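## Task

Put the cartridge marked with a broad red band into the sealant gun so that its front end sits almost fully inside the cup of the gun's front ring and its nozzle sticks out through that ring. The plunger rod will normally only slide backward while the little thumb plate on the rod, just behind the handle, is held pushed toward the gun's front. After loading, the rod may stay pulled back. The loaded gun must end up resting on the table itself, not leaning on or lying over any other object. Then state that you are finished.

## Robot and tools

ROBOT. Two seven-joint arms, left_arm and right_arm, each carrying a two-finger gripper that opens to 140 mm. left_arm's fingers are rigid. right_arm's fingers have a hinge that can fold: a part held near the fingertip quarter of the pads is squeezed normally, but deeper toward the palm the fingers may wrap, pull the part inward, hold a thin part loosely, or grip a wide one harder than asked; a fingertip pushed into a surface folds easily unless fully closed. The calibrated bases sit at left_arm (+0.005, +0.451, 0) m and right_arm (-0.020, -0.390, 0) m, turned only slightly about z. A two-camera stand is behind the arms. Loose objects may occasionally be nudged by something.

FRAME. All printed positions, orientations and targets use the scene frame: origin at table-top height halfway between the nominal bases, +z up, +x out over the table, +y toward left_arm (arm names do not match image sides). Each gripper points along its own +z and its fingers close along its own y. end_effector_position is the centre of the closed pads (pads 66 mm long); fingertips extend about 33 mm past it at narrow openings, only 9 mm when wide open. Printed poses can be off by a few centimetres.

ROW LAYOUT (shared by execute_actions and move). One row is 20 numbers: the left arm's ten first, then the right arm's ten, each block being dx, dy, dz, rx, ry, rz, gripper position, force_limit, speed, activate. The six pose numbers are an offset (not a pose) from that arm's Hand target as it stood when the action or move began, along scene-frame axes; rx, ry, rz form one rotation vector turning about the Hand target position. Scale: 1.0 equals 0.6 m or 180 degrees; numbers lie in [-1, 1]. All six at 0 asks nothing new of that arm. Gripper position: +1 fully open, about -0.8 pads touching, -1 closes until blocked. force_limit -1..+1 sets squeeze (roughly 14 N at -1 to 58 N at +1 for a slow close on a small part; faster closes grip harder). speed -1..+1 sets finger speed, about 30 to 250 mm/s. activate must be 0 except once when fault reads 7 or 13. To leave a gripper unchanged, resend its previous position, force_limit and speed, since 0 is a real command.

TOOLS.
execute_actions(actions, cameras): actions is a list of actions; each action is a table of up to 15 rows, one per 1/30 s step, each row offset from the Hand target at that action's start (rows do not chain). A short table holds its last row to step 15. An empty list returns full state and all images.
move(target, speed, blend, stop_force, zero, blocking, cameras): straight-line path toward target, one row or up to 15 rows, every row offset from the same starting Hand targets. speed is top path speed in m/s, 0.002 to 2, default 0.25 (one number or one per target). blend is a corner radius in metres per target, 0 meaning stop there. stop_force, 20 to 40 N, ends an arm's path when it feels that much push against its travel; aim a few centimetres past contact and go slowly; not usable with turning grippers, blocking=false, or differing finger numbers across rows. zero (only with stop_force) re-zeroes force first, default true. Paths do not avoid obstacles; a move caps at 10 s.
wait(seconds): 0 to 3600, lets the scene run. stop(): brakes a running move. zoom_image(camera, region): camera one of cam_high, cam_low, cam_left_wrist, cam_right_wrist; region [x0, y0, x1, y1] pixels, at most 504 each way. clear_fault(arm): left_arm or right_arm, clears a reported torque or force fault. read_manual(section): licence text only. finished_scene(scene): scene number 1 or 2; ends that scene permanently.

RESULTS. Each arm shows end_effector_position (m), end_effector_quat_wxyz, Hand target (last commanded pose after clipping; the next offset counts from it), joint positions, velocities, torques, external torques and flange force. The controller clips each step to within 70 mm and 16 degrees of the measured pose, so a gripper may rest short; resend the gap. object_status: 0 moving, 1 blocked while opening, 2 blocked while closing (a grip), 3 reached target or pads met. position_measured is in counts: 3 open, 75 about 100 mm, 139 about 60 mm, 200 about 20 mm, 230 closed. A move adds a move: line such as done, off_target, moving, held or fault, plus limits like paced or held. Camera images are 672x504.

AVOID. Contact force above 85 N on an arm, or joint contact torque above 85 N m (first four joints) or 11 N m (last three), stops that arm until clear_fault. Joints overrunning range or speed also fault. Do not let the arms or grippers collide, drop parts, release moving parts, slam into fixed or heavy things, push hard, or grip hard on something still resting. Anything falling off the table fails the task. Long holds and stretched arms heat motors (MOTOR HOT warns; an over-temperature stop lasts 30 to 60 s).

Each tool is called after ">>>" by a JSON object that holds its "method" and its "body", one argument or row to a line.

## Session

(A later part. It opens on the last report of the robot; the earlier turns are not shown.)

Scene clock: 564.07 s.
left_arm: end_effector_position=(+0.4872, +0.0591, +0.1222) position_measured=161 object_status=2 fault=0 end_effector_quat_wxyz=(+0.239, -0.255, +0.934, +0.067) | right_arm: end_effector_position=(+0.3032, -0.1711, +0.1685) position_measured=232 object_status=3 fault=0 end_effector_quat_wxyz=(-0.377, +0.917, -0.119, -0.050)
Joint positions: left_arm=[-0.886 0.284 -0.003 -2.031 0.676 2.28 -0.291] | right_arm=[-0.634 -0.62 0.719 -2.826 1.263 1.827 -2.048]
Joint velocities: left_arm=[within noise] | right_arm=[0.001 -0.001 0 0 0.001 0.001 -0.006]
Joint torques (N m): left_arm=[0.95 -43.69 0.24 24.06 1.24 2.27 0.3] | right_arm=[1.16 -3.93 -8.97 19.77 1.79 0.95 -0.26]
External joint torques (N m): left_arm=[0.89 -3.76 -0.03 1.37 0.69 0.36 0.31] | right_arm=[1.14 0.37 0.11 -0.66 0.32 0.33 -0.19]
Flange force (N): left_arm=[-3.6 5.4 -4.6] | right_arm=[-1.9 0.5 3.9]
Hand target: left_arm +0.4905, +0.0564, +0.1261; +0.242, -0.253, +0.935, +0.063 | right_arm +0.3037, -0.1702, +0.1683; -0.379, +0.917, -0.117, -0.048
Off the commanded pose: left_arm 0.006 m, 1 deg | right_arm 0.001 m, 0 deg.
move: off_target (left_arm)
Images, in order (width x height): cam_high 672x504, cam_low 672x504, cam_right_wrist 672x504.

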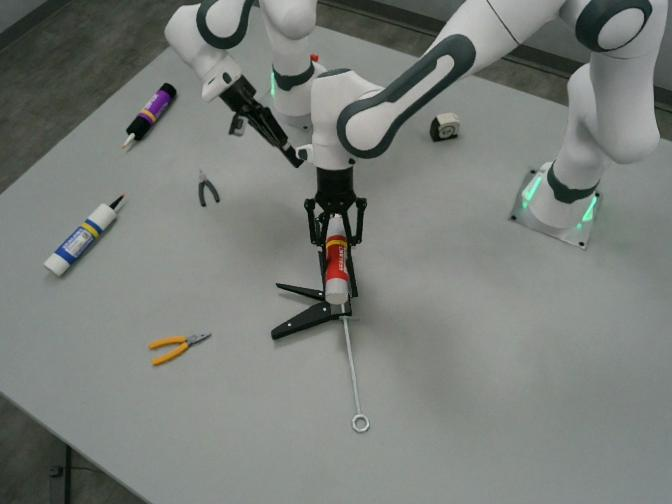

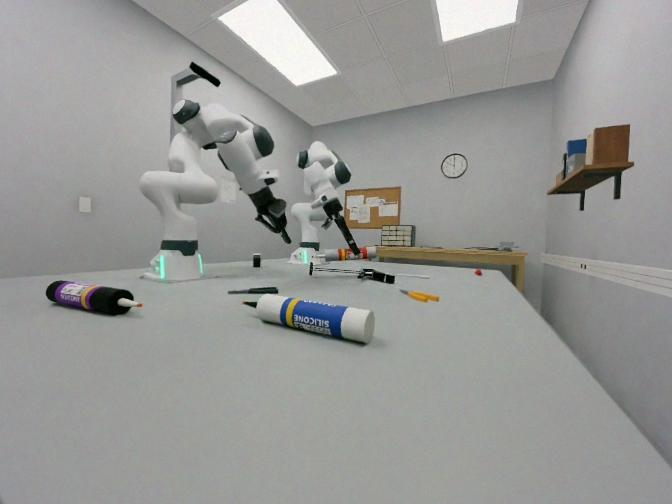

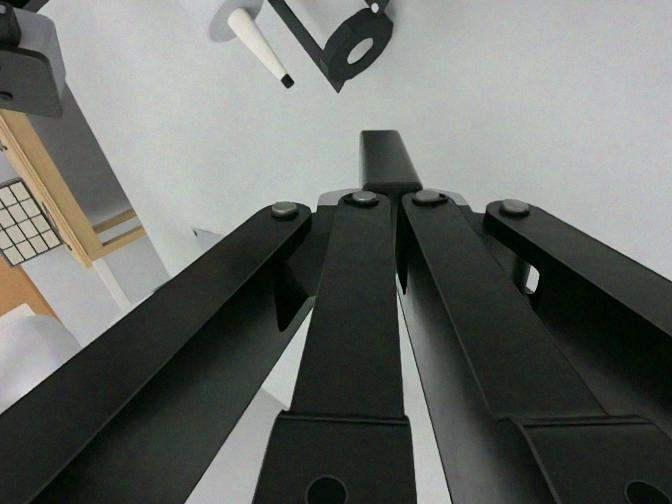

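>>> {"method": "move", "body": {
  "target": [0.02,0.016,-0.01,0.021,-0.039,0,-1,0.4,-1,0,0,0,0,0,0,0,-1,0.3,-0.5,0],
  "speed": 0.15,
  "cameras": ["cam_low","cam_high","cam_right_wrist"]
}}

>>> {"method": "zoom_image", "body": {
  "camera": "cam_high",
  "region": [280, 180, 400, 320]
}}

>>> {"method": "zoom_image", "body": {
  "camera": "cam_low",
  "region": [300, 230, 400, 300]
}}

>>> {"method": "zoom_image", "body": {
  "camera": "cam_right_wrist",
  "region": [200, 0, 430, 110]
}}

Scene clock: 584.13 s.
left_arm: end_effector_position=(+0.5011, +0.0659, +0.1177) position_measured=161 object_status=2 fault=0 end_effector_quat_wxyz=(+0.304, -0.246, +0.917, +0.079) | right_arm: end_effector_position=(+0.3033, -0.1711, +0.1685) position_measured=232 object_status=3 fault=0 end_effector_quat_wxyz=(-0.377, +0.917, -0.118, -0.049)
Joint positions: left_arm=[-0.97 0.314 0.061 -2.041 0.846 2.27 -0.437] | right_arm=[-0.634 -0.62 0.719 -2.826 1.263 1.827 -2.05]
Joint velocities: left_arm=[0.001 -0.002 0 0.001 0.001 -0.001 -0.005] | right_arm=[within noise]
Joint torques (N m): left_arm=[0.27 -44.33 1.39 22.81 1.31 1.13 -0.23] | right_arm=[0.81 -4.11 -8.6 19.73 1.8 0.87 -0.23]
External joint torques (N m): left_arm=[0.3 -3.95 0.54 0.54 0.81 -0.33 -0.21] | right_arm=[0.77 0.23 0.46 -0.72 0.34 0.25 -0.15]
Flange force (N): left_arm=[-3.0 8.7 -5.4] | right_arm=[-1.6 0.5 4.1]
Hand target: left_arm +0.5025, +0.0660, +0.1201; +0.307, -0.248, +0.916, +0.078 | right_arm +0.3037, -0.1702, +0.1683; -0.379, +0.917, -0.117, -0.049
Off the commanded pose: left_arm 0.003 m, 0 deg | right_arm 0.001 m, 0 deg.
move: done
Images, in order (width x height): cam_high 672x504, cam_low 672x504, cam_right_wrist 672x504.

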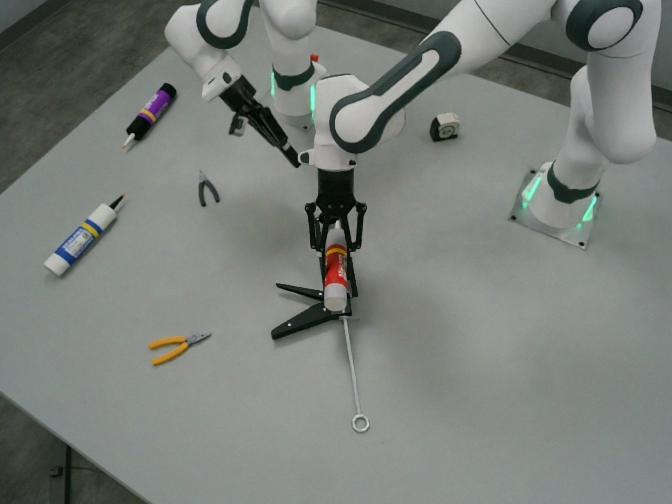

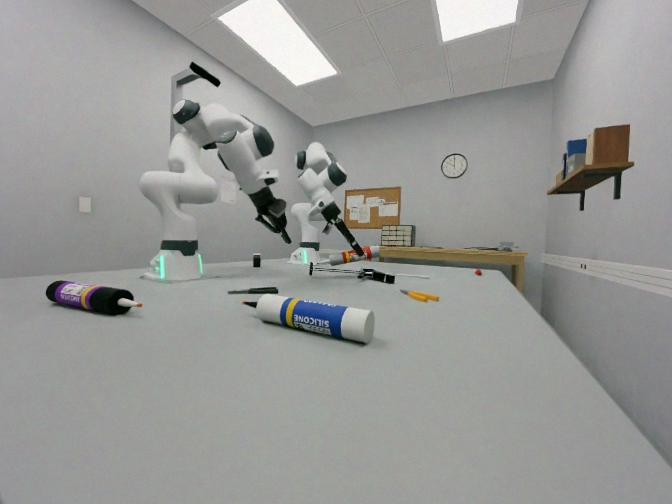

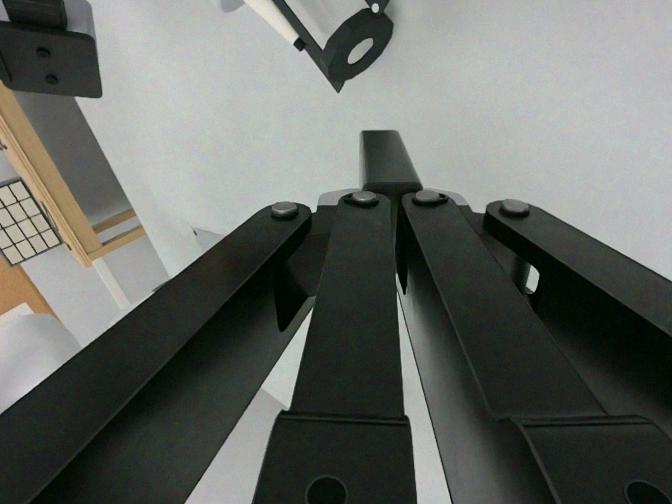

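Scaled by 3.600.

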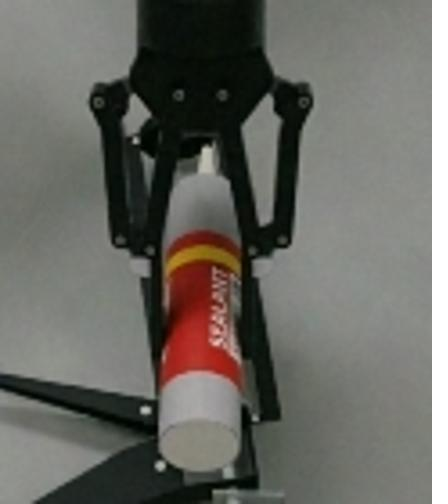

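Scaled by 5.040.

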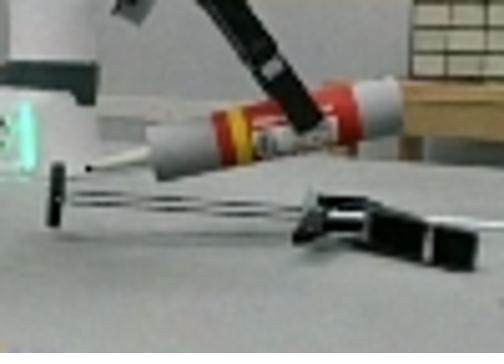

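Scaled by 2.191.

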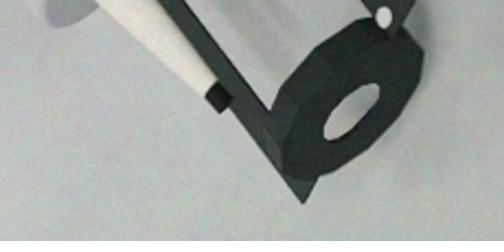

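>>> {"method": "execute_actions", "body": {
  "actions": [],
  "cameras": ["cam_left_wrist","cam_high"]
}}

>>> {"method": "zoom_image", "body": {
  "camera": "cam_high",
  "region": [290, 210, 390, 450]
}}

Scene clock: 601.30 s.
left_arm: end_effector_position=(+0.5011, +0.0659, +0.1177) position_measured=161 object_status=2 fault=0 end_effector_quat_wxyz=(+0.304, -0.247, +0.917, +0.078) | right_arm: end_effector_position=(+0.3033, -0.1711, +0.1685) position_measured=232 object_status=3 fault=0 end_effector_quat_wxyz=(-0.377, +0.917, -0.118, -0.049)
Joint positions: left_arm=[-0.97 0.314 0.061 -2.041 0.846 2.27 -0.439] | right_arm=[-0.634 -0.62 0.719 -2.826 1.263 1.827 -2.05]
Joint velocities: within noise
Joint torques (N m): left_arm=[0.33 -44.33 1.38 22.78 1.3 1.14 -0.19] | right_arm=[0.75 -4.16 -8.65 19.71 1.79 0.85 -0.19]
External joint torques (N m): left_arm=[0.49 -4.08 0.65 0.59 0.8 -0.33 -0.17] | right_arm=[0.74 0.2 0.46 -0.79 0.32 0.23 -0.12]
Flange force (N): left_arm=[-3.4 8.8 -5.5] | right_arm=[-1.9 0.5 4.0]
Hand target: left_arm +0.5025, +0.0660, +0.1201; +0.307, -0.248, +0.916, +0.078 | right_arm +0.3037, -0.1702, +0.1683; -0.379, +0.917, -0.117, -0.049
Tool commands: left_gripper/position=-1.0 left_gripper/force_limit=+0.4 left_gripper/speed=-1.0 left_gripper/activate=+0.0 right_gripper/position=-1.0 right_gripper/force_limit=+0.3 right_gripper/speed=-0.5 right_gripper/activate=+0.0
Off the commanded pose: left_arm 0.003 m, 0 deg | right_arm 0.001 m, 0 deg.
Images, in order (width x height): cam_high 672x504, cam_left_wrist 672x504.

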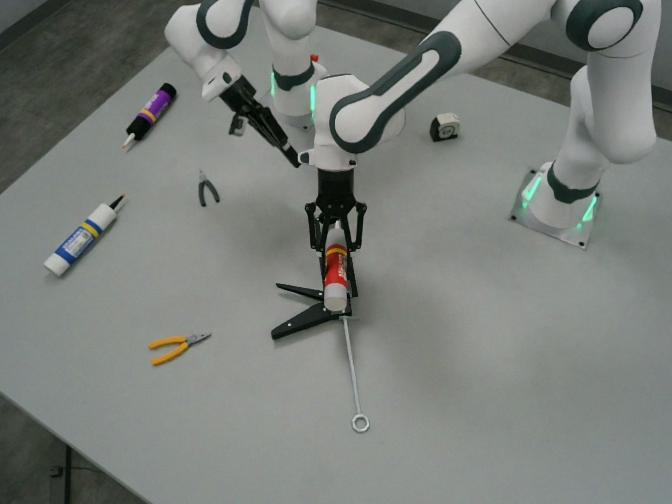

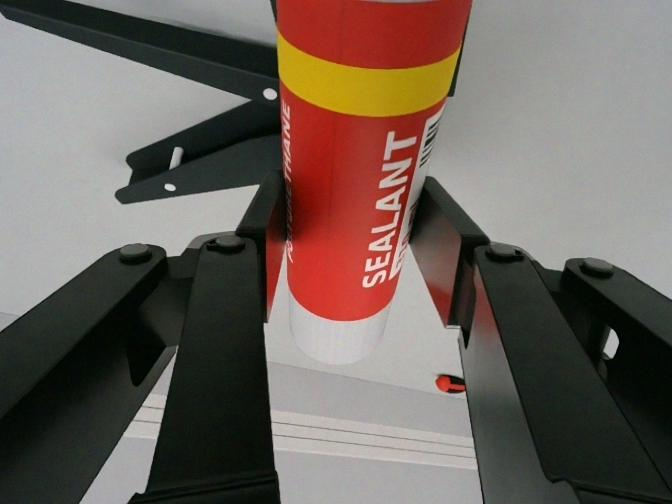

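Scaled by 2.100.

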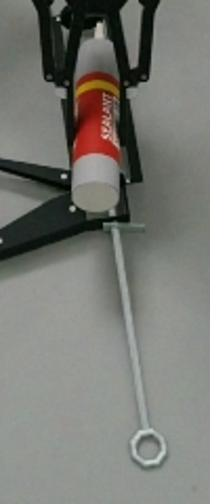

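>>> {"method": "move", "body": {
  "target": [0,0,0,0,0,0,-1,0.4,-1,0,0.194,0,0.3,-0.09,0,0,-1,0.3,-0.5,0],
  "speed": 0.25,
  "cameras": ["cam_right_wrist"]
}}

Scene clock: 628.63 s.
left_arm: end_effector_position=(+0.5012, +0.0659, +0.1178) position_measured=161 object_status=2 fault=0 end_effector_quat_wxyz=(+0.304, -0.247, +0.917, +0.078) | right_arm: end_effector_position=(+0.4207, -0.1697, +0.3483) position_measured=232 object_status=3 fault=0 end_effector_quat_wxyz=(-0.248, +0.961, -0.121, -0.030)
Joint positions: left_arm=[-0.971 0.314 0.062 -2.041 0.846 2.27 -0.439] | right_arm=[-0.854 -0.573 0.82 -2.172 0.908 1.625 -1.582]
Joint velocities: left_arm=[within noise] | right_arm=[-0.001 0 0 0.001 0 -0.002 0.004]
Joint torques (N m): left_arm=[0.28 -44.3 1.4 22.79 1.24 1.16 -0.15] | right_arm=[0.09 -2.48 -12.7 22.38 1.71 1.97 0.16]
External joint torques (N m): left_arm=[0.31 -3.94 0.55 0.54 0.74 -0.3 -0.13] | right_arm=[0.19 -0.16 0.48 -0.37 -0.19 -0.04 0.21]
Flange force (N): left_arm=[-3.2 8.6 -5.5] | right_arm=[-0.5 -0.2 1.1]
Hand target: left_arm +0.5025, +0.0660, +0.1201; +0.307, -0.248, +0.916, +0.078 | right_arm +0.4201, -0.1702, +0.3483; -0.246, +0.961, -0.123, -0.032
Off the commanded pose: left_arm 0.003 m, 0 deg | right_arm 0.001 m, 0 deg.
move: done

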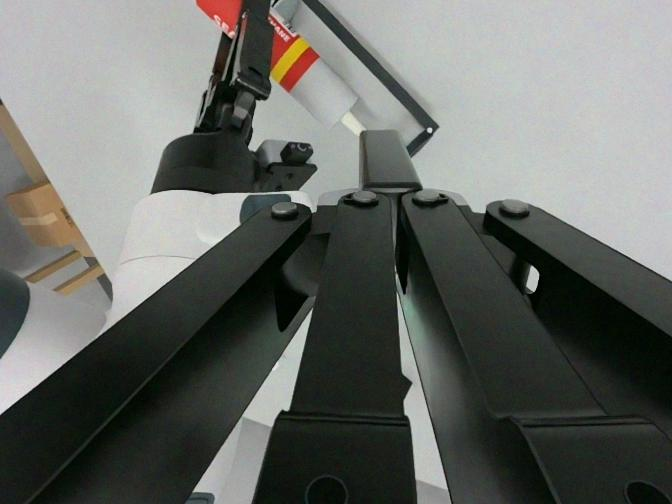

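>>> {"method": "move", "body": {
  "target": [0,0,0,0,0,0,-1,0.4,-1,0,0.18,0.02,0.05,0,0,0,-1,0.3,-0.5,0],
  "speed": 0.25,
  "cameras": ["cam_right_wrist"]
}}

Scene clock: 633.93 s.
left_arm: end_effector_position=(+0.5012, +0.0659, +0.1178) position_measured=161 object_status=2 fault=0 end_effector_quat_wxyz=(+0.304, -0.247, +0.917, +0.079) | right_arm: end_effector_position=(+0.5267, -0.1567, +0.3781) position_measured=232 object_status=3 fault=0 end_effector_quat_wxyz=(-0.247, +0.961, -0.120, -0.032)
Joint positions: left_arm=[-0.971 0.314 0.062 -2.041 0.846 2.27 -0.439] | right_arm=[-1.106 -0.088 1.231 -1.793 0.598 1.784 -1.328]
Joint velocities: left_arm=[within noise] | right_arm=[-0.001 -0.001 -0.001 0 -0.001 -0.001 0.006]
Joint torques (N m): left_arm=[0.26 -44.33 1.42 22.77 1.21 1.15 -0.22] | right_arm=[0.02 -5.78 -2.36 24.53 1.11 2.66 0.25]
External joint torques (N m): left_arm=[0.22 -4 0.48 0.53 0.71 -0.3 -0.2] | right_arm=[0.1 0.35 0.48 -0.44 -0.56 0.35 0.3]
Flange force (N): left_arm=[-3.0 8.8 -5.6] | right_arm=[0.0 0.0 0.0]
Hand target: left_arm +0.5025, +0.0660, +0.1201; +0.307, -0.248, +0.916, +0.078 | right_arm +0.5281, -0.1582, +0.3783; -0.246, +0.961, -0.123, -0.032
Off the commanded pose: left_arm 0.003 m, 0 deg | right_arm 0.002 m, 0 deg.
move: done

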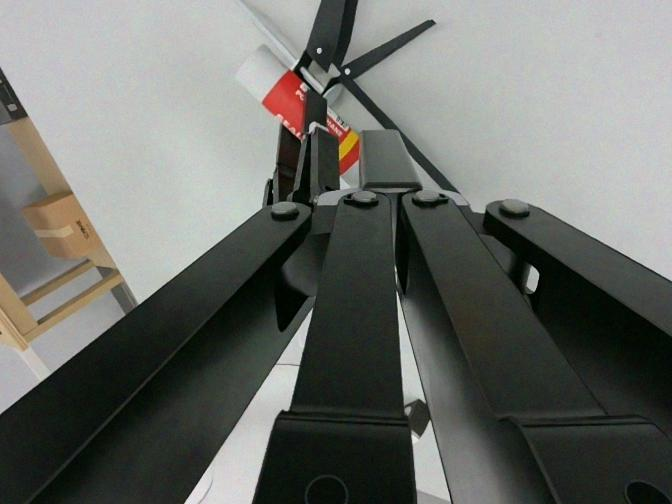

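>>> {"method": "zoom_image", "body": {
  "camera": "cam_right_wrist",
  "region": [220, 0, 480, 210]
}}

Scaled by 1.938.

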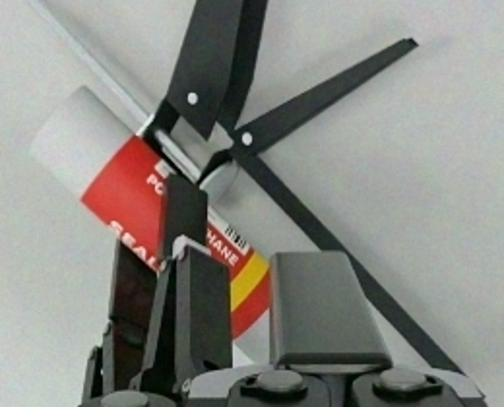

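>>> {"method": "move", "body": {
  "target": [0.007,-0.01,-0.015,0,0,0.0278,-1,0.4,-1,0,-0.3,-0.03,-0.35,0.09,0,0,-1,0.3,-0.5,0],
  "speed": 0.2,
  "cameras": ["cam_right_wrist","cam_low"]
}}

>>> {"method": "zoom_image", "body": {
  "camera": "cam_low",
  "region": [300, 230, 400, 300]
}}

>>> {"method": "zoom_image", "body": {
  "camera": "cam_right_wrist",
  "region": [180, 0, 460, 180]
}}

Scene clock: 665.87 s.
left_arm: end_effector_position=(+0.5050, +0.0611, +0.1078) position_measured=161 object_status=2 fault=0 end_effector_quat_wxyz=(+0.301, -0.284, +0.905, +0.093) | right_arm: end_effector_position=(+0.3476, -0.1766, +0.1686) position_measured=232 object_status=3 fault=0 end_effector_quat_wxyz=(-0.377, +0.917, -0.118, -0.050)
Joint positions: left_arm=[-0.983 0.383 0.063 -1.958 0.802 2.207 -0.48] | right_arm=[-0.74 -0.454 0.793 -2.696 1.22 1.895 -2.055]
Joint velocities: left_arm=[within noise] | right_arm=[0 0 -0.001 0 0.001 0 -0.008]
Joint torques (N m): left_arm=[0.5 -46.26 1.46 23.59 0.96 0.97 -0.18] | right_arm=[0.83 -7.23 -8.18 19.61 1.62 0.93 -0.3]
External joint torques (N m): left_arm=[0.5 -4.03 0.3 1.42 0.33 -0.4 -0.17] | right_arm=[0.85 0.21 -0.03 -1.11 0.32 0.3 -0.23]
Flange force (N): left_arm=[-4.0 4.9 -5.8] | right_arm=[-3.5 1.3 2.9]
Hand target: left_arm +0.5067, +0.0600, +0.1111; +0.303, -0.288, +0.904, +0.091 | right_arm +0.3481, -0.1762, +0.1683; -0.379, +0.917, -0.117, -0.049
Off the commanded pose: left_arm 0.004 m, 1 deg | right_arm 0.001 m, 0 deg.
move: off_target (left_arm)
Images, in order (width x height): cam_low 672x504, cam_right_wrist 672x504.

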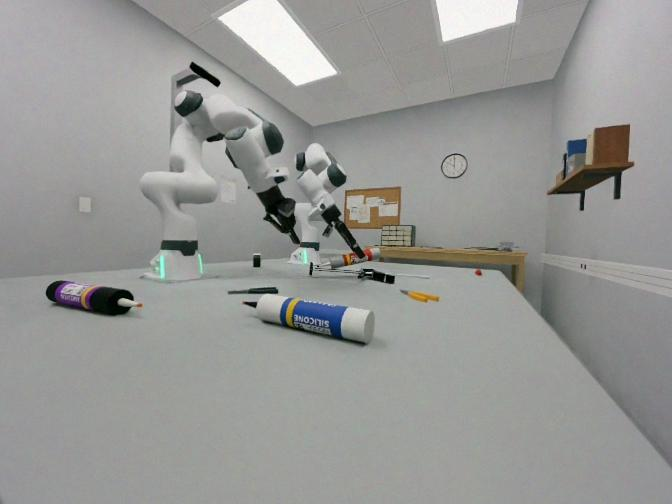

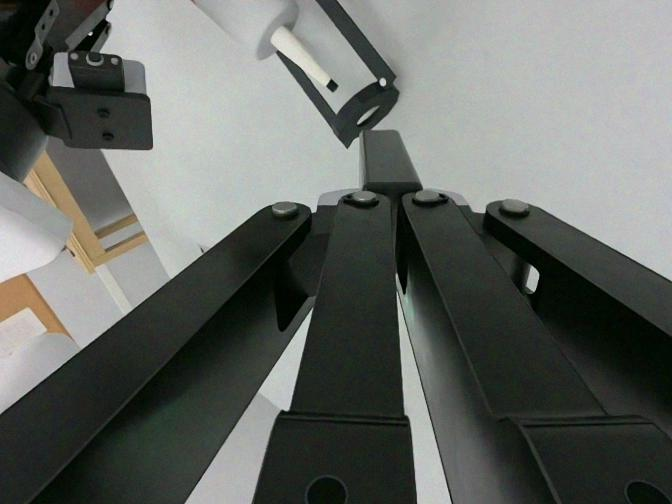

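Scaled by 5.040.

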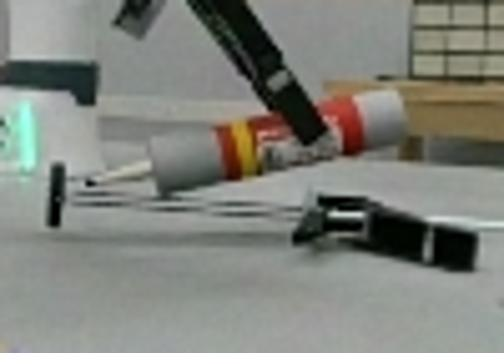

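Scaled by 1.800.

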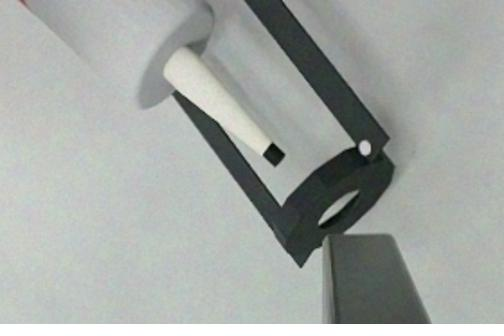

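>>> {"method": "move", "body": {
  "target": [-0.048,-0.033,-0.022,0,0,0,-1,0.4,-1,0,0,0,0,0,0,0,-1,0.3,-0.5,0],
  "speed": 0.08,
  "cameras": ["cam_right_wrist","cam_low"]
}}

>>> {"method": "zoom_image", "body": {
  "camera": "cam_low",
  "region": [300, 230, 400, 300]
}}

>>> {"method": "zoom_image", "body": {
  "camera": "cam_right_wrist",
  "region": [180, 0, 460, 180]
}}

Scene clock: 690.63 s.
left_arm: end_effector_position=(+0.4763, +0.0413, +0.0945) position_measured=161 object_status=2 fault=0 end_effector_quat_wxyz=(+0.301, -0.284, +0.906, +0.093) | right_arm: end_effector_position=(+0.3476, -0.1765, +0.1686) position_measured=232 object_status=3 fault=0 end_effector_quat_wxyz=(-0.377, +0.917, -0.117, -0.050)
Joint positions: left_arm=[-1.033 0.404 0.052 -1.957 0.794 2.188 -0.533] | right_arm=[-0.74 -0.454 0.793 -2.696 1.221 1.895 -2.057]
Joint velocities: left_arm=[0.001 0 0 0.001 0 -0.001 -0.007] | right_arm=[within noise]
Joint torques (N m): left_arm=[0.28 -46.79 1.69 23.23 0.97 0.86 -0.17] | right_arm=[0.71 -7.46 -8.05 19.59 1.62 0.86 -0.21]
External joint torques (N m): left_arm=[0.26 -4.16 0.57 1.31 0.31 -0.45 -0.15] | right_arm=[0.66 -0.02 0.02 -1.13 0.31 0.25 -0.14]
Flange force (N): left_arm=[-4.4 5.4 -5.9] | right_arm=[-4.2 0.9 2.3]
Hand target: left_arm +0.4779, +0.0402, +0.0979; +0.303, -0.288, +0.904, +0.091 | right_arm +0.3481, -0.1762, +0.1683; -0.379, +0.917, -0.117, -0.049
Off the commanded pose: left_arm 0.004 m, 1 deg | right_arm 0.001 m, 0 deg.
move: off_target (left_arm)
Images, in order (width x height): cam_low 672x504, cam_right_wrist 672x504.

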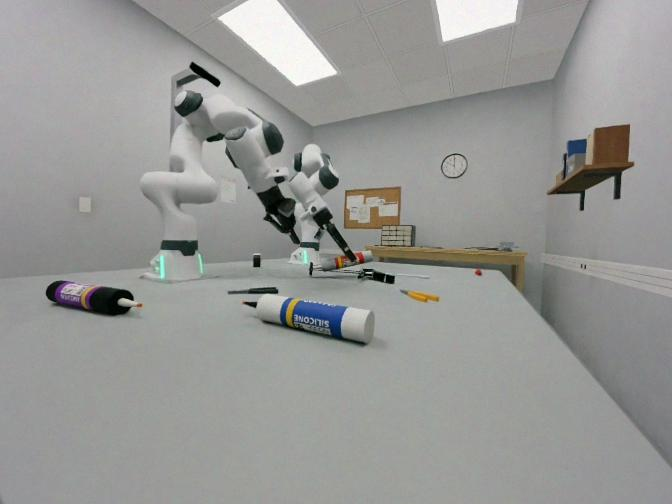

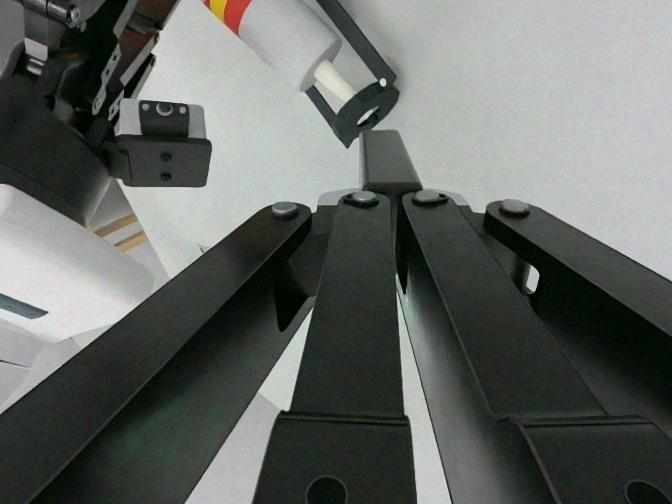

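Scaled by 5.040.

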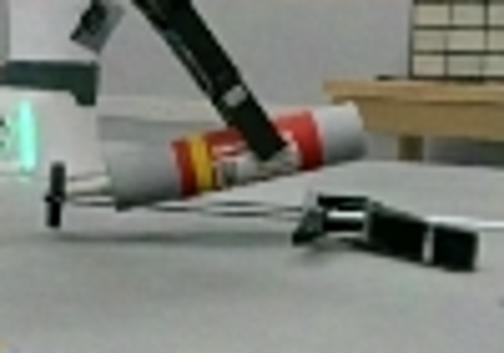

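Scaled by 1.800.

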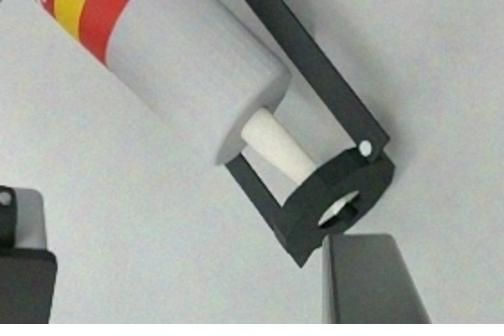

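>>> {"method": "move", "body": {
  "target": [-0.0426,-0.0293,-0.0200,0,0,0,-1,0.4,-1,0,0,0,0,0,0,0,-1,0.3,-0.5,0],
  "speed": 0.08,
  "cameras": ["cam_right_wrist","cam_low"]
}}

>>> {"method": "zoom_image", "body": {
  "camera": "cam_low",
  "region": [300, 230, 400, 300]
}}

>>> {"method": "zoom_image", "body": {
  "camera": "cam_right_wrist",
  "region": [180, 0, 460, 180]
}}

Scene clock: 697.83 s.
left_arm: end_effector_position=(+0.4506, +0.0235, +0.0828) position_measured=161 object_status=2 fault=0 end_effector_quat_wxyz=(+0.301, -0.283, +0.906, +0.093) | right_arm: end_effector_position=(+0.3476, -0.1765, +0.1686) position_measured=232 object_status=3 fault=0 end_effector_quat_wxyz=(-0.377, +0.917, -0.117, -0.050)
Joint positions: left_arm=[-1.077 0.428 0.042 -1.948 0.785 2.169 -0.578] | right_arm=[-0.74 -0.454 0.793 -2.696 1.221 1.895 -2.057]
Joint velocities: left_arm=[-0.001 0.001 0 0.001 0.001 -0.001 -0.006] | right_arm=[within noise]
Joint torques (N m): left_arm=[0.49 -46.96 1.77 22.84 1.06 0.89 -0.24] | right_arm=[0.72 -7.42 -8.02 19.58 1.63 0.86 -0.22]
External joint torques (N m): left_arm=[0.47 -3.8 0.72 1.12 0.37 -0.37 -0.22] | right_arm=[0.65 0.03 0.04 -1.15 0.33 0.25 -0.15]
Flange force (N): left_arm=[-4.5 5.3 -4.8] | right_arm=[-4.0 1.0 2.5]
Hand target: left_arm +0.4524, +0.0226, +0.0859; +0.303, -0.288, +0.904, +0.091 | right_arm +0.3481, -0.1762, +0.1683; -0.379, +0.917, -0.117, -0.049
Off the commanded pose: left_arm 0.004 m, 1 deg | right_arm 0.001 m, 0 deg.
move: off_target (left_arm)
Images, in order (width x height): cam_low 672x504, cam_right_wrist 672x504.

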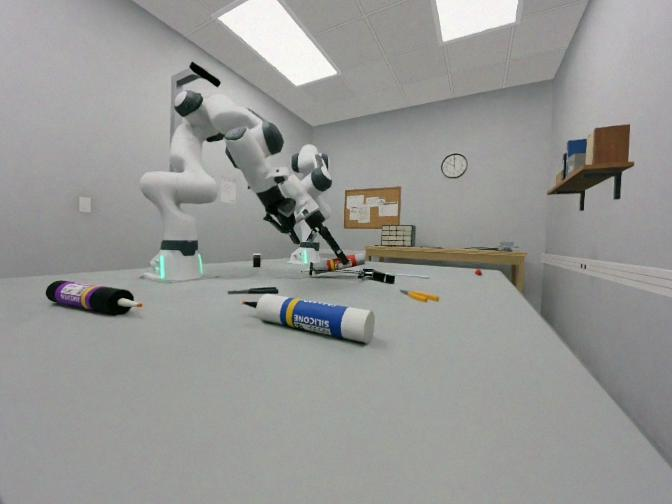

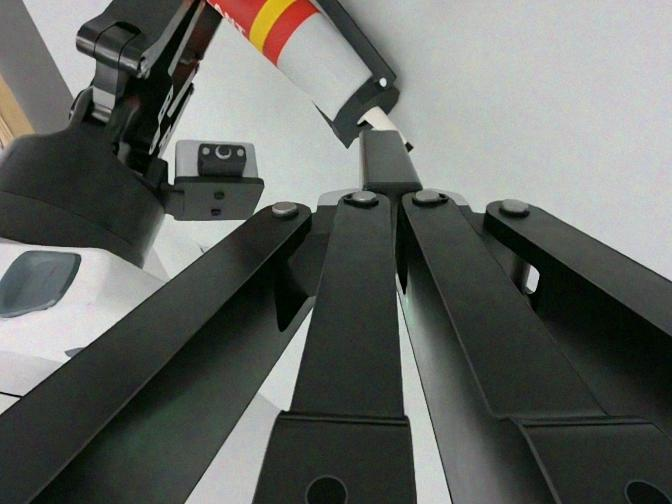

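Scaled by 5.040.

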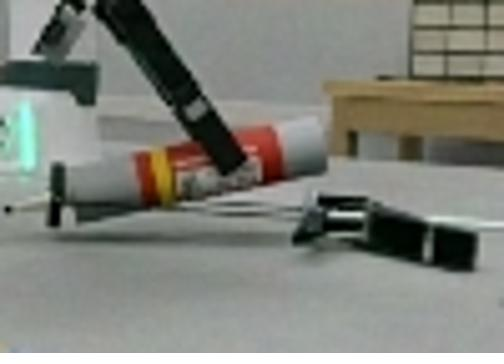

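Scaled by 1.800.

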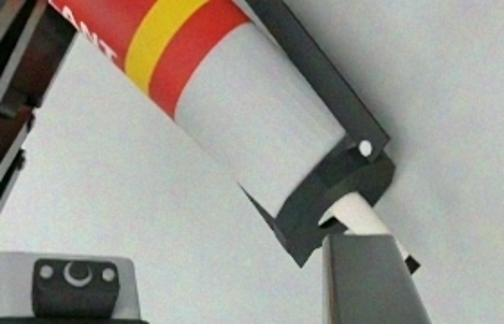

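>>> {"method": "move", "body": {
  "target": [-0.0095,-0.0065,-0.0115,0,0,0,-1,0.4,-1,0,0,0,0,0,0,0,-1,0.3,-0.5,0],
  "speed": 0.05,
  "cameras": ["cam_right_wrist","cam_low"]
}}

>>> {"method": "zoom_image", "body": {
  "camera": "cam_low",
  "region": [300, 230, 400, 300]
}}

>>> {"method": "zoom_image", "body": {
  "camera": "cam_right_wrist",
  "region": [180, 0, 460, 180]
}}

Scene clock: 704.87 s.
left_arm: end_effector_position=(+0.4450, +0.0206, +0.0760) position_measured=161 object_status=2 fault=0 end_effector_quat_wxyz=(+0.302, -0.284, +0.905, +0.094) | right_arm: end_effector_position=(+0.3476, -0.1765, +0.1686) position_measured=232 object_status=3 fault=0 end_effector_quat_wxyz=(-0.377, +0.917, -0.117, -0.050)
Joint positions: left_arm=[-1.088 0.441 0.042 -1.945 0.784 2.169 -0.595] | right_arm=[-0.74 -0.454 0.793 -2.696 1.221 1.895 -2.057]
Joint velocities: left_arm=[0.001 0 0.001 -0.001 0 0 -0.005] | right_arm=[within noise]
Joint torques (N m): left_arm=[0.32 -47.29 1.65 22.63 1.14 1.01 -0.26] | right_arm=[0.72 -7.47 -8.11 19.54 1.63 0.86 -0.21]
External joint torques (N m): left_arm=[0.38 -3.89 0.63 1.08 0.46 -0.22 -0.25] | right_arm=[0.74 -0.08 0.02 -1.19 0.31 0.24 -0.14]
Flange force (N): left_arm=[-4.6 5.9 -4.7] | right_arm=[-4.8 0.8 2.2]
Hand target: left_arm +0.4467, +0.0187, +0.0790; +0.303, -0.288, +0.904, +0.091 | right_arm +0.3481, -0.1762, +0.1683; -0.379, +0.917, -0.117, -0.049
Off the commanded pose: left_arm 0.004 m, 1 deg | right_arm 0.001 m, 0 deg.
move: off_target (left_arm)
Images, in order (width x height): cam_low 672x504, cam_right_wrist 672x504.

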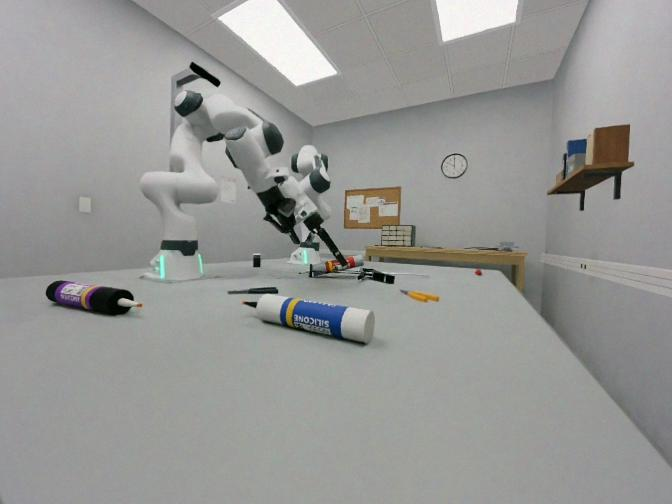

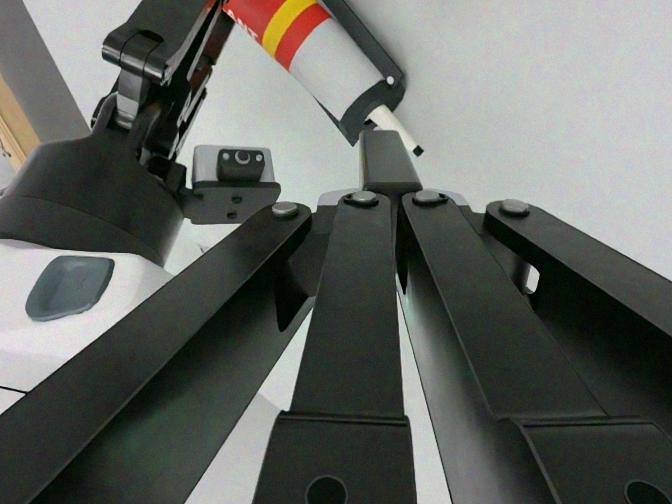

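Scaled by 5.040.

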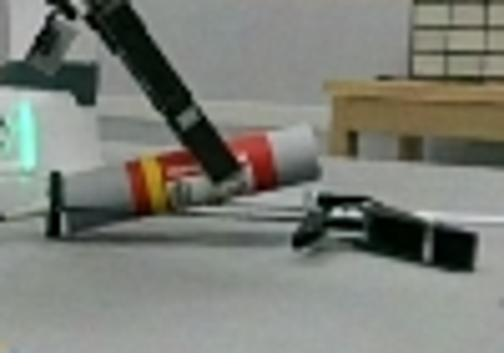

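Scaled by 1.800.

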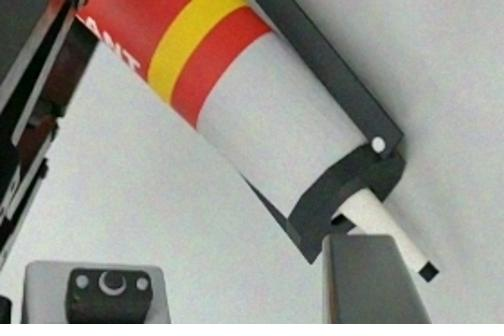

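>>> {"method": "move", "body": {
  "target": [0.006,0.0042,-0.028,-0.025,0.0366,0,-1,0.4,-1,0,0,0,0,0,0,0,-1,0.3,-0.5,0],
  "speed": 0.05,
  "cameras": ["cam_right_wrist","cam_low","cam_high"]
}}

>>> {"method": "zoom_image", "body": {
  "camera": "cam_low",
  "region": [300, 230, 400, 300]
}}

>>> {"method": "zoom_image", "body": {
  "camera": "cam_high",
  "region": [280, 200, 400, 330]
}}

Scene clock: 721.43 s.
left_arm: end_effector_position=(+0.4542, +0.0192, +0.0694) position_measured=161 object_status=2 fault=0 end_effector_quat_wxyz=(+0.244, -0.294, +0.922, +0.069) | right_arm: end_effector_position=(+0.3476, -0.1765, +0.1686) position_measured=232 object_status=3 fault=0 end_effector_quat_wxyz=(-0.377, +0.917, -0.117, -0.050)
Joint positions: left_arm=[-0.971 0.422 -0.01 -1.959 0.697 2.264 -0.493] | right_arm=[-0.74 -0.454 0.793 -2.696 1.221 1.895 -2.057]
Joint velocities: left_arm=[0.001 0 0.001 0 0 0.003 0.006] | right_arm=[within noise]
Joint torques (N m): left_arm=[1.4 -40.15 -0.71 18.03 -0.77 2.37 -0.13] | right_arm=[0.69 -7.43 -8.09 19.59 1.64 0.86 -0.24]
External joint torques (N m): left_arm=[1.3 3.06 -1.02 -3.75 -1.31 0.67 -0.11] | right_arm=[0.66 -0.07 0.01 -1.11 0.33 0.25 -0.17]
Flange force (N): left_arm=[0.9 7.1 5.1] | right_arm=[-4.4 0.9 2.2]
Hand target: left_arm +0.4503, +0.0212, +0.0622; +0.239, -0.294, +0.923, +0.072 | right_arm +0.3481, -0.1762, +0.1683; -0.379, +0.917, -0.117, -0.049
Off the commanded pose: left_arm 0.008 m, 1 deg | right_arm 0.001 m, 0 deg.
move: off_target (left_arm)
Images, in order (width x height): cam_high 672x504, cam_low 672x504, cam_right_wrist 672x504.

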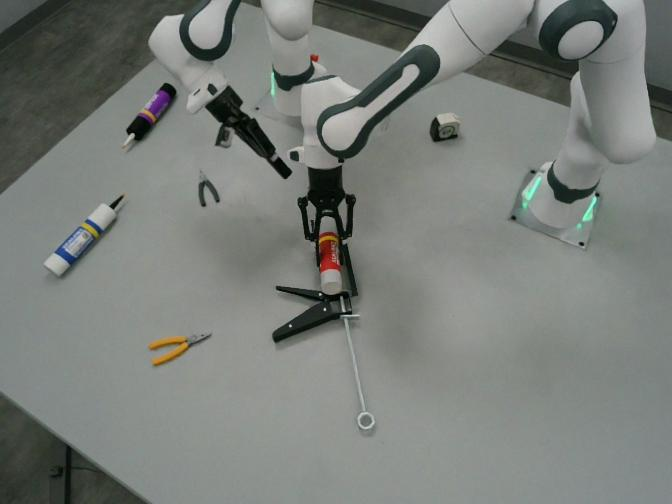

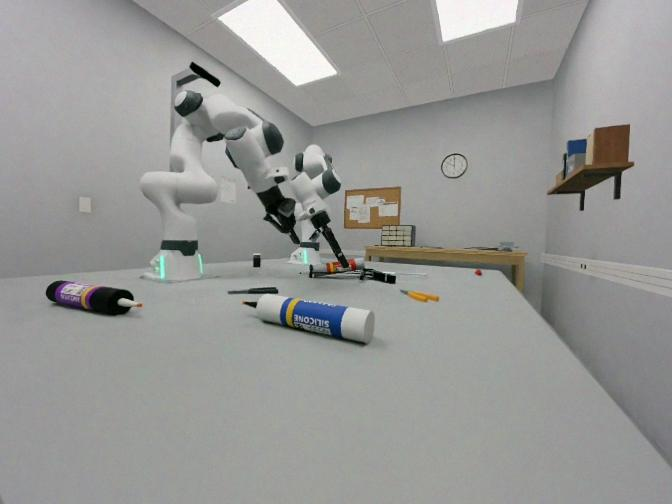

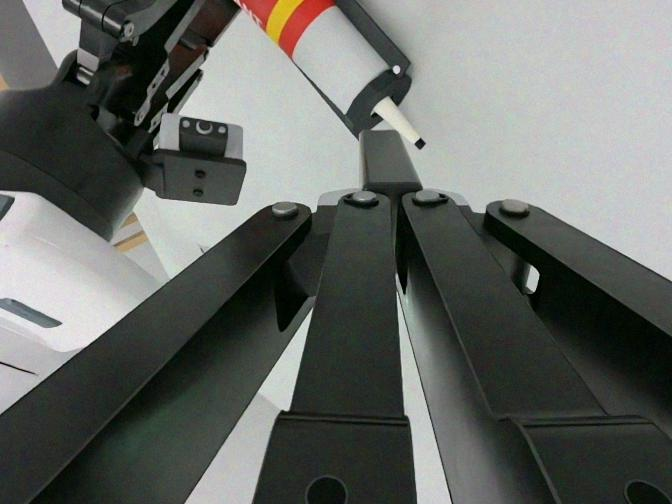

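Scaled by 5.040.

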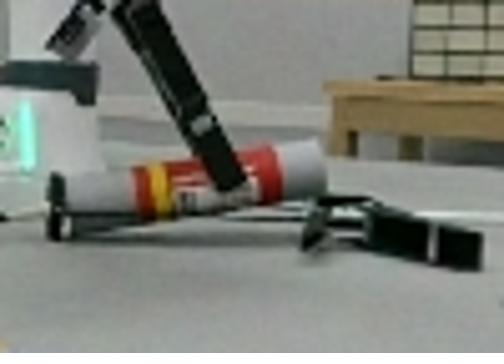

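Scaled by 3.877.

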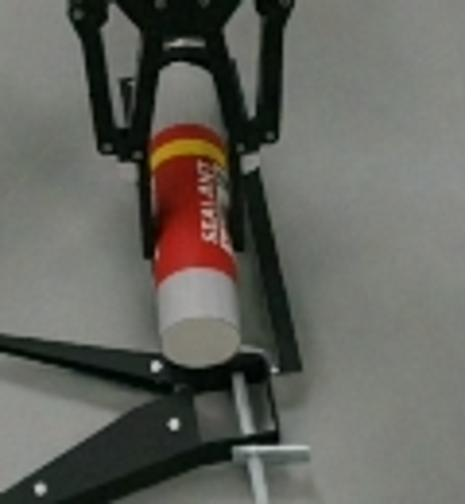

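>>> {"method": "move", "body": {
  "target": [
    [-0.004,0.001,0.022,0,0,0,-1,0.4,-1,0,0,0,0,0,0,0,-1,0.3,-0.5,0],
    [-0.0145,0.0155,0.022,0,0,0.0278,-1,0.4,-1,0,0,0,0,0,0,0,-1,0.3,-0.5,0]
  ],
  "speed": 0.08,
  "cameras": ["cam_right_wrist","cam_low","cam_high"]
}}

>>> {"method": "zoom_image", "body": {
  "camera": "cam_low",
  "region": [300, 230, 400, 300]
}}

>>> {"method": "zoom_image", "body": {
  "camera": "cam_high",
  "region": [280, 200, 400, 330]
}}

Scene clock: 734.53 s.
left_arm: end_effector_position=(+0.4397, +0.0308, +0.0726) position_measured=161 object_status=2 fault=0 end_effector_quat_wxyz=(+0.234, -0.329, +0.911, +0.084) | right_arm: end_effector_position=(+0.3476, -0.1765, +0.1686) position_measured=232 object_status=3 fault=0 end_effector_quat_wxyz=(-0.377, +0.917, -0.117, -0.050)
Joint positions: left_arm=[-0.981 0.404 -0.01 -1.967 0.647 2.211 -0.531] | right_arm=[-0.74 -0.454 0.793 -2.696 1.221 1.895 -2.057]
Joint velocities: left_arm=[-0.001 -0.001 0.001 0 0 -0.002 -0.007] | right_arm=[within noise]
Joint torques (N m): left_arm=[0.59 -46.54 1.08 22.77 0.9 1.15 -0.2] | right_arm=[0.74 -7.46 -8.04 19.6 1.63 0.85 -0.2]
External joint torques (N m): left_arm=[0.51 -3.93 0.74 1 0.26 -0.51 -0.19] | right_arm=[0.74 -0.04 0.08 -1.13 0.32 0.23 -0.13]
Flange force (N): left_arm=[-4.3 5.7 -5.9] | right_arm=[-4.4 0.8 2.4]
Hand target: left_arm +0.4416, +0.0305, +0.0754; +0.236, -0.334, +0.909, +0.082 | right_arm +0.3481, -0.1762, +0.1683; -0.379, +0.917, -0.117, -0.049
Off the commanded pose: left_arm 0.003 m, 1 deg | right_arm 0.001 m, 0 deg.
move: done
Images, in order (width x height): cam_high 672x504, cam_low 672x504, cam_right_wrist 672x504.

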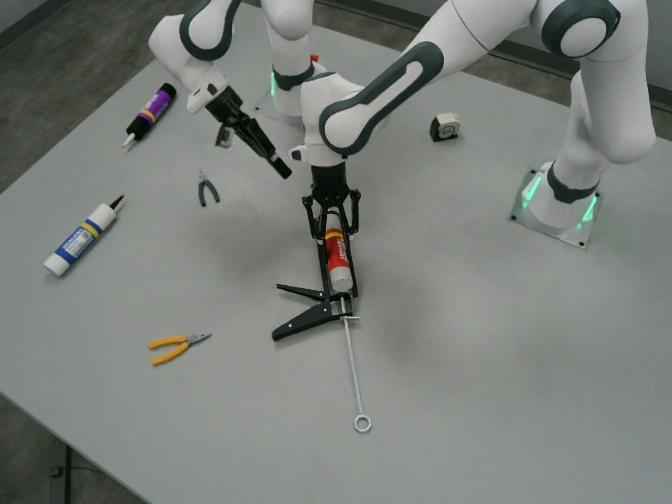

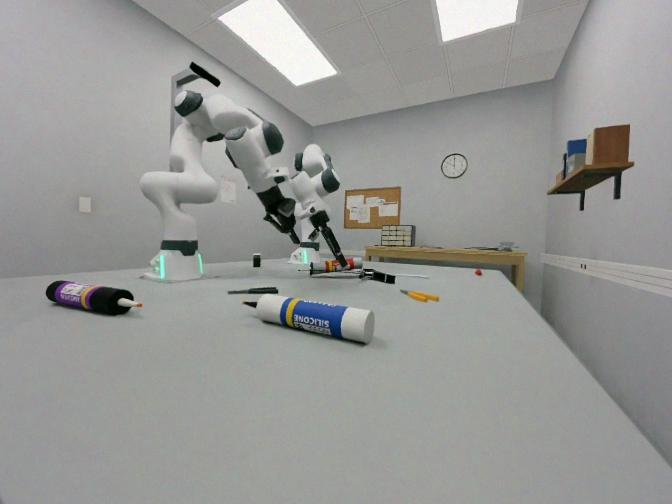

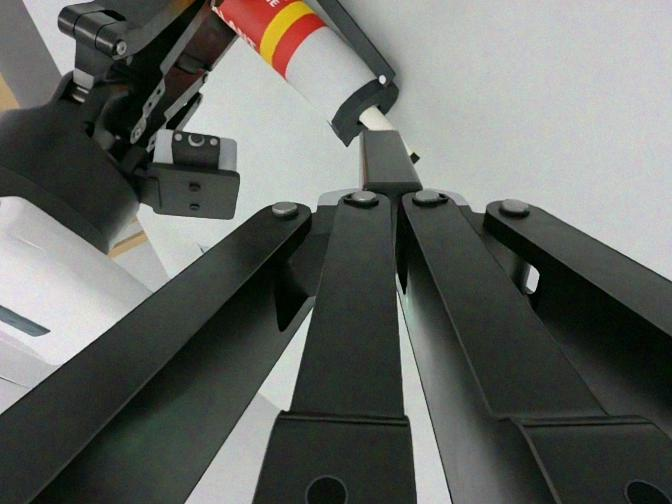

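Scaled by 5.040.

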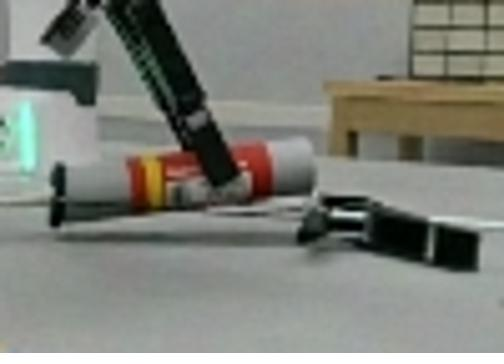

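Scaled by 3.877.

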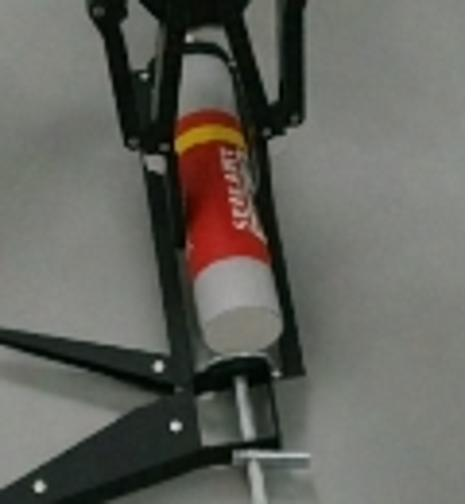

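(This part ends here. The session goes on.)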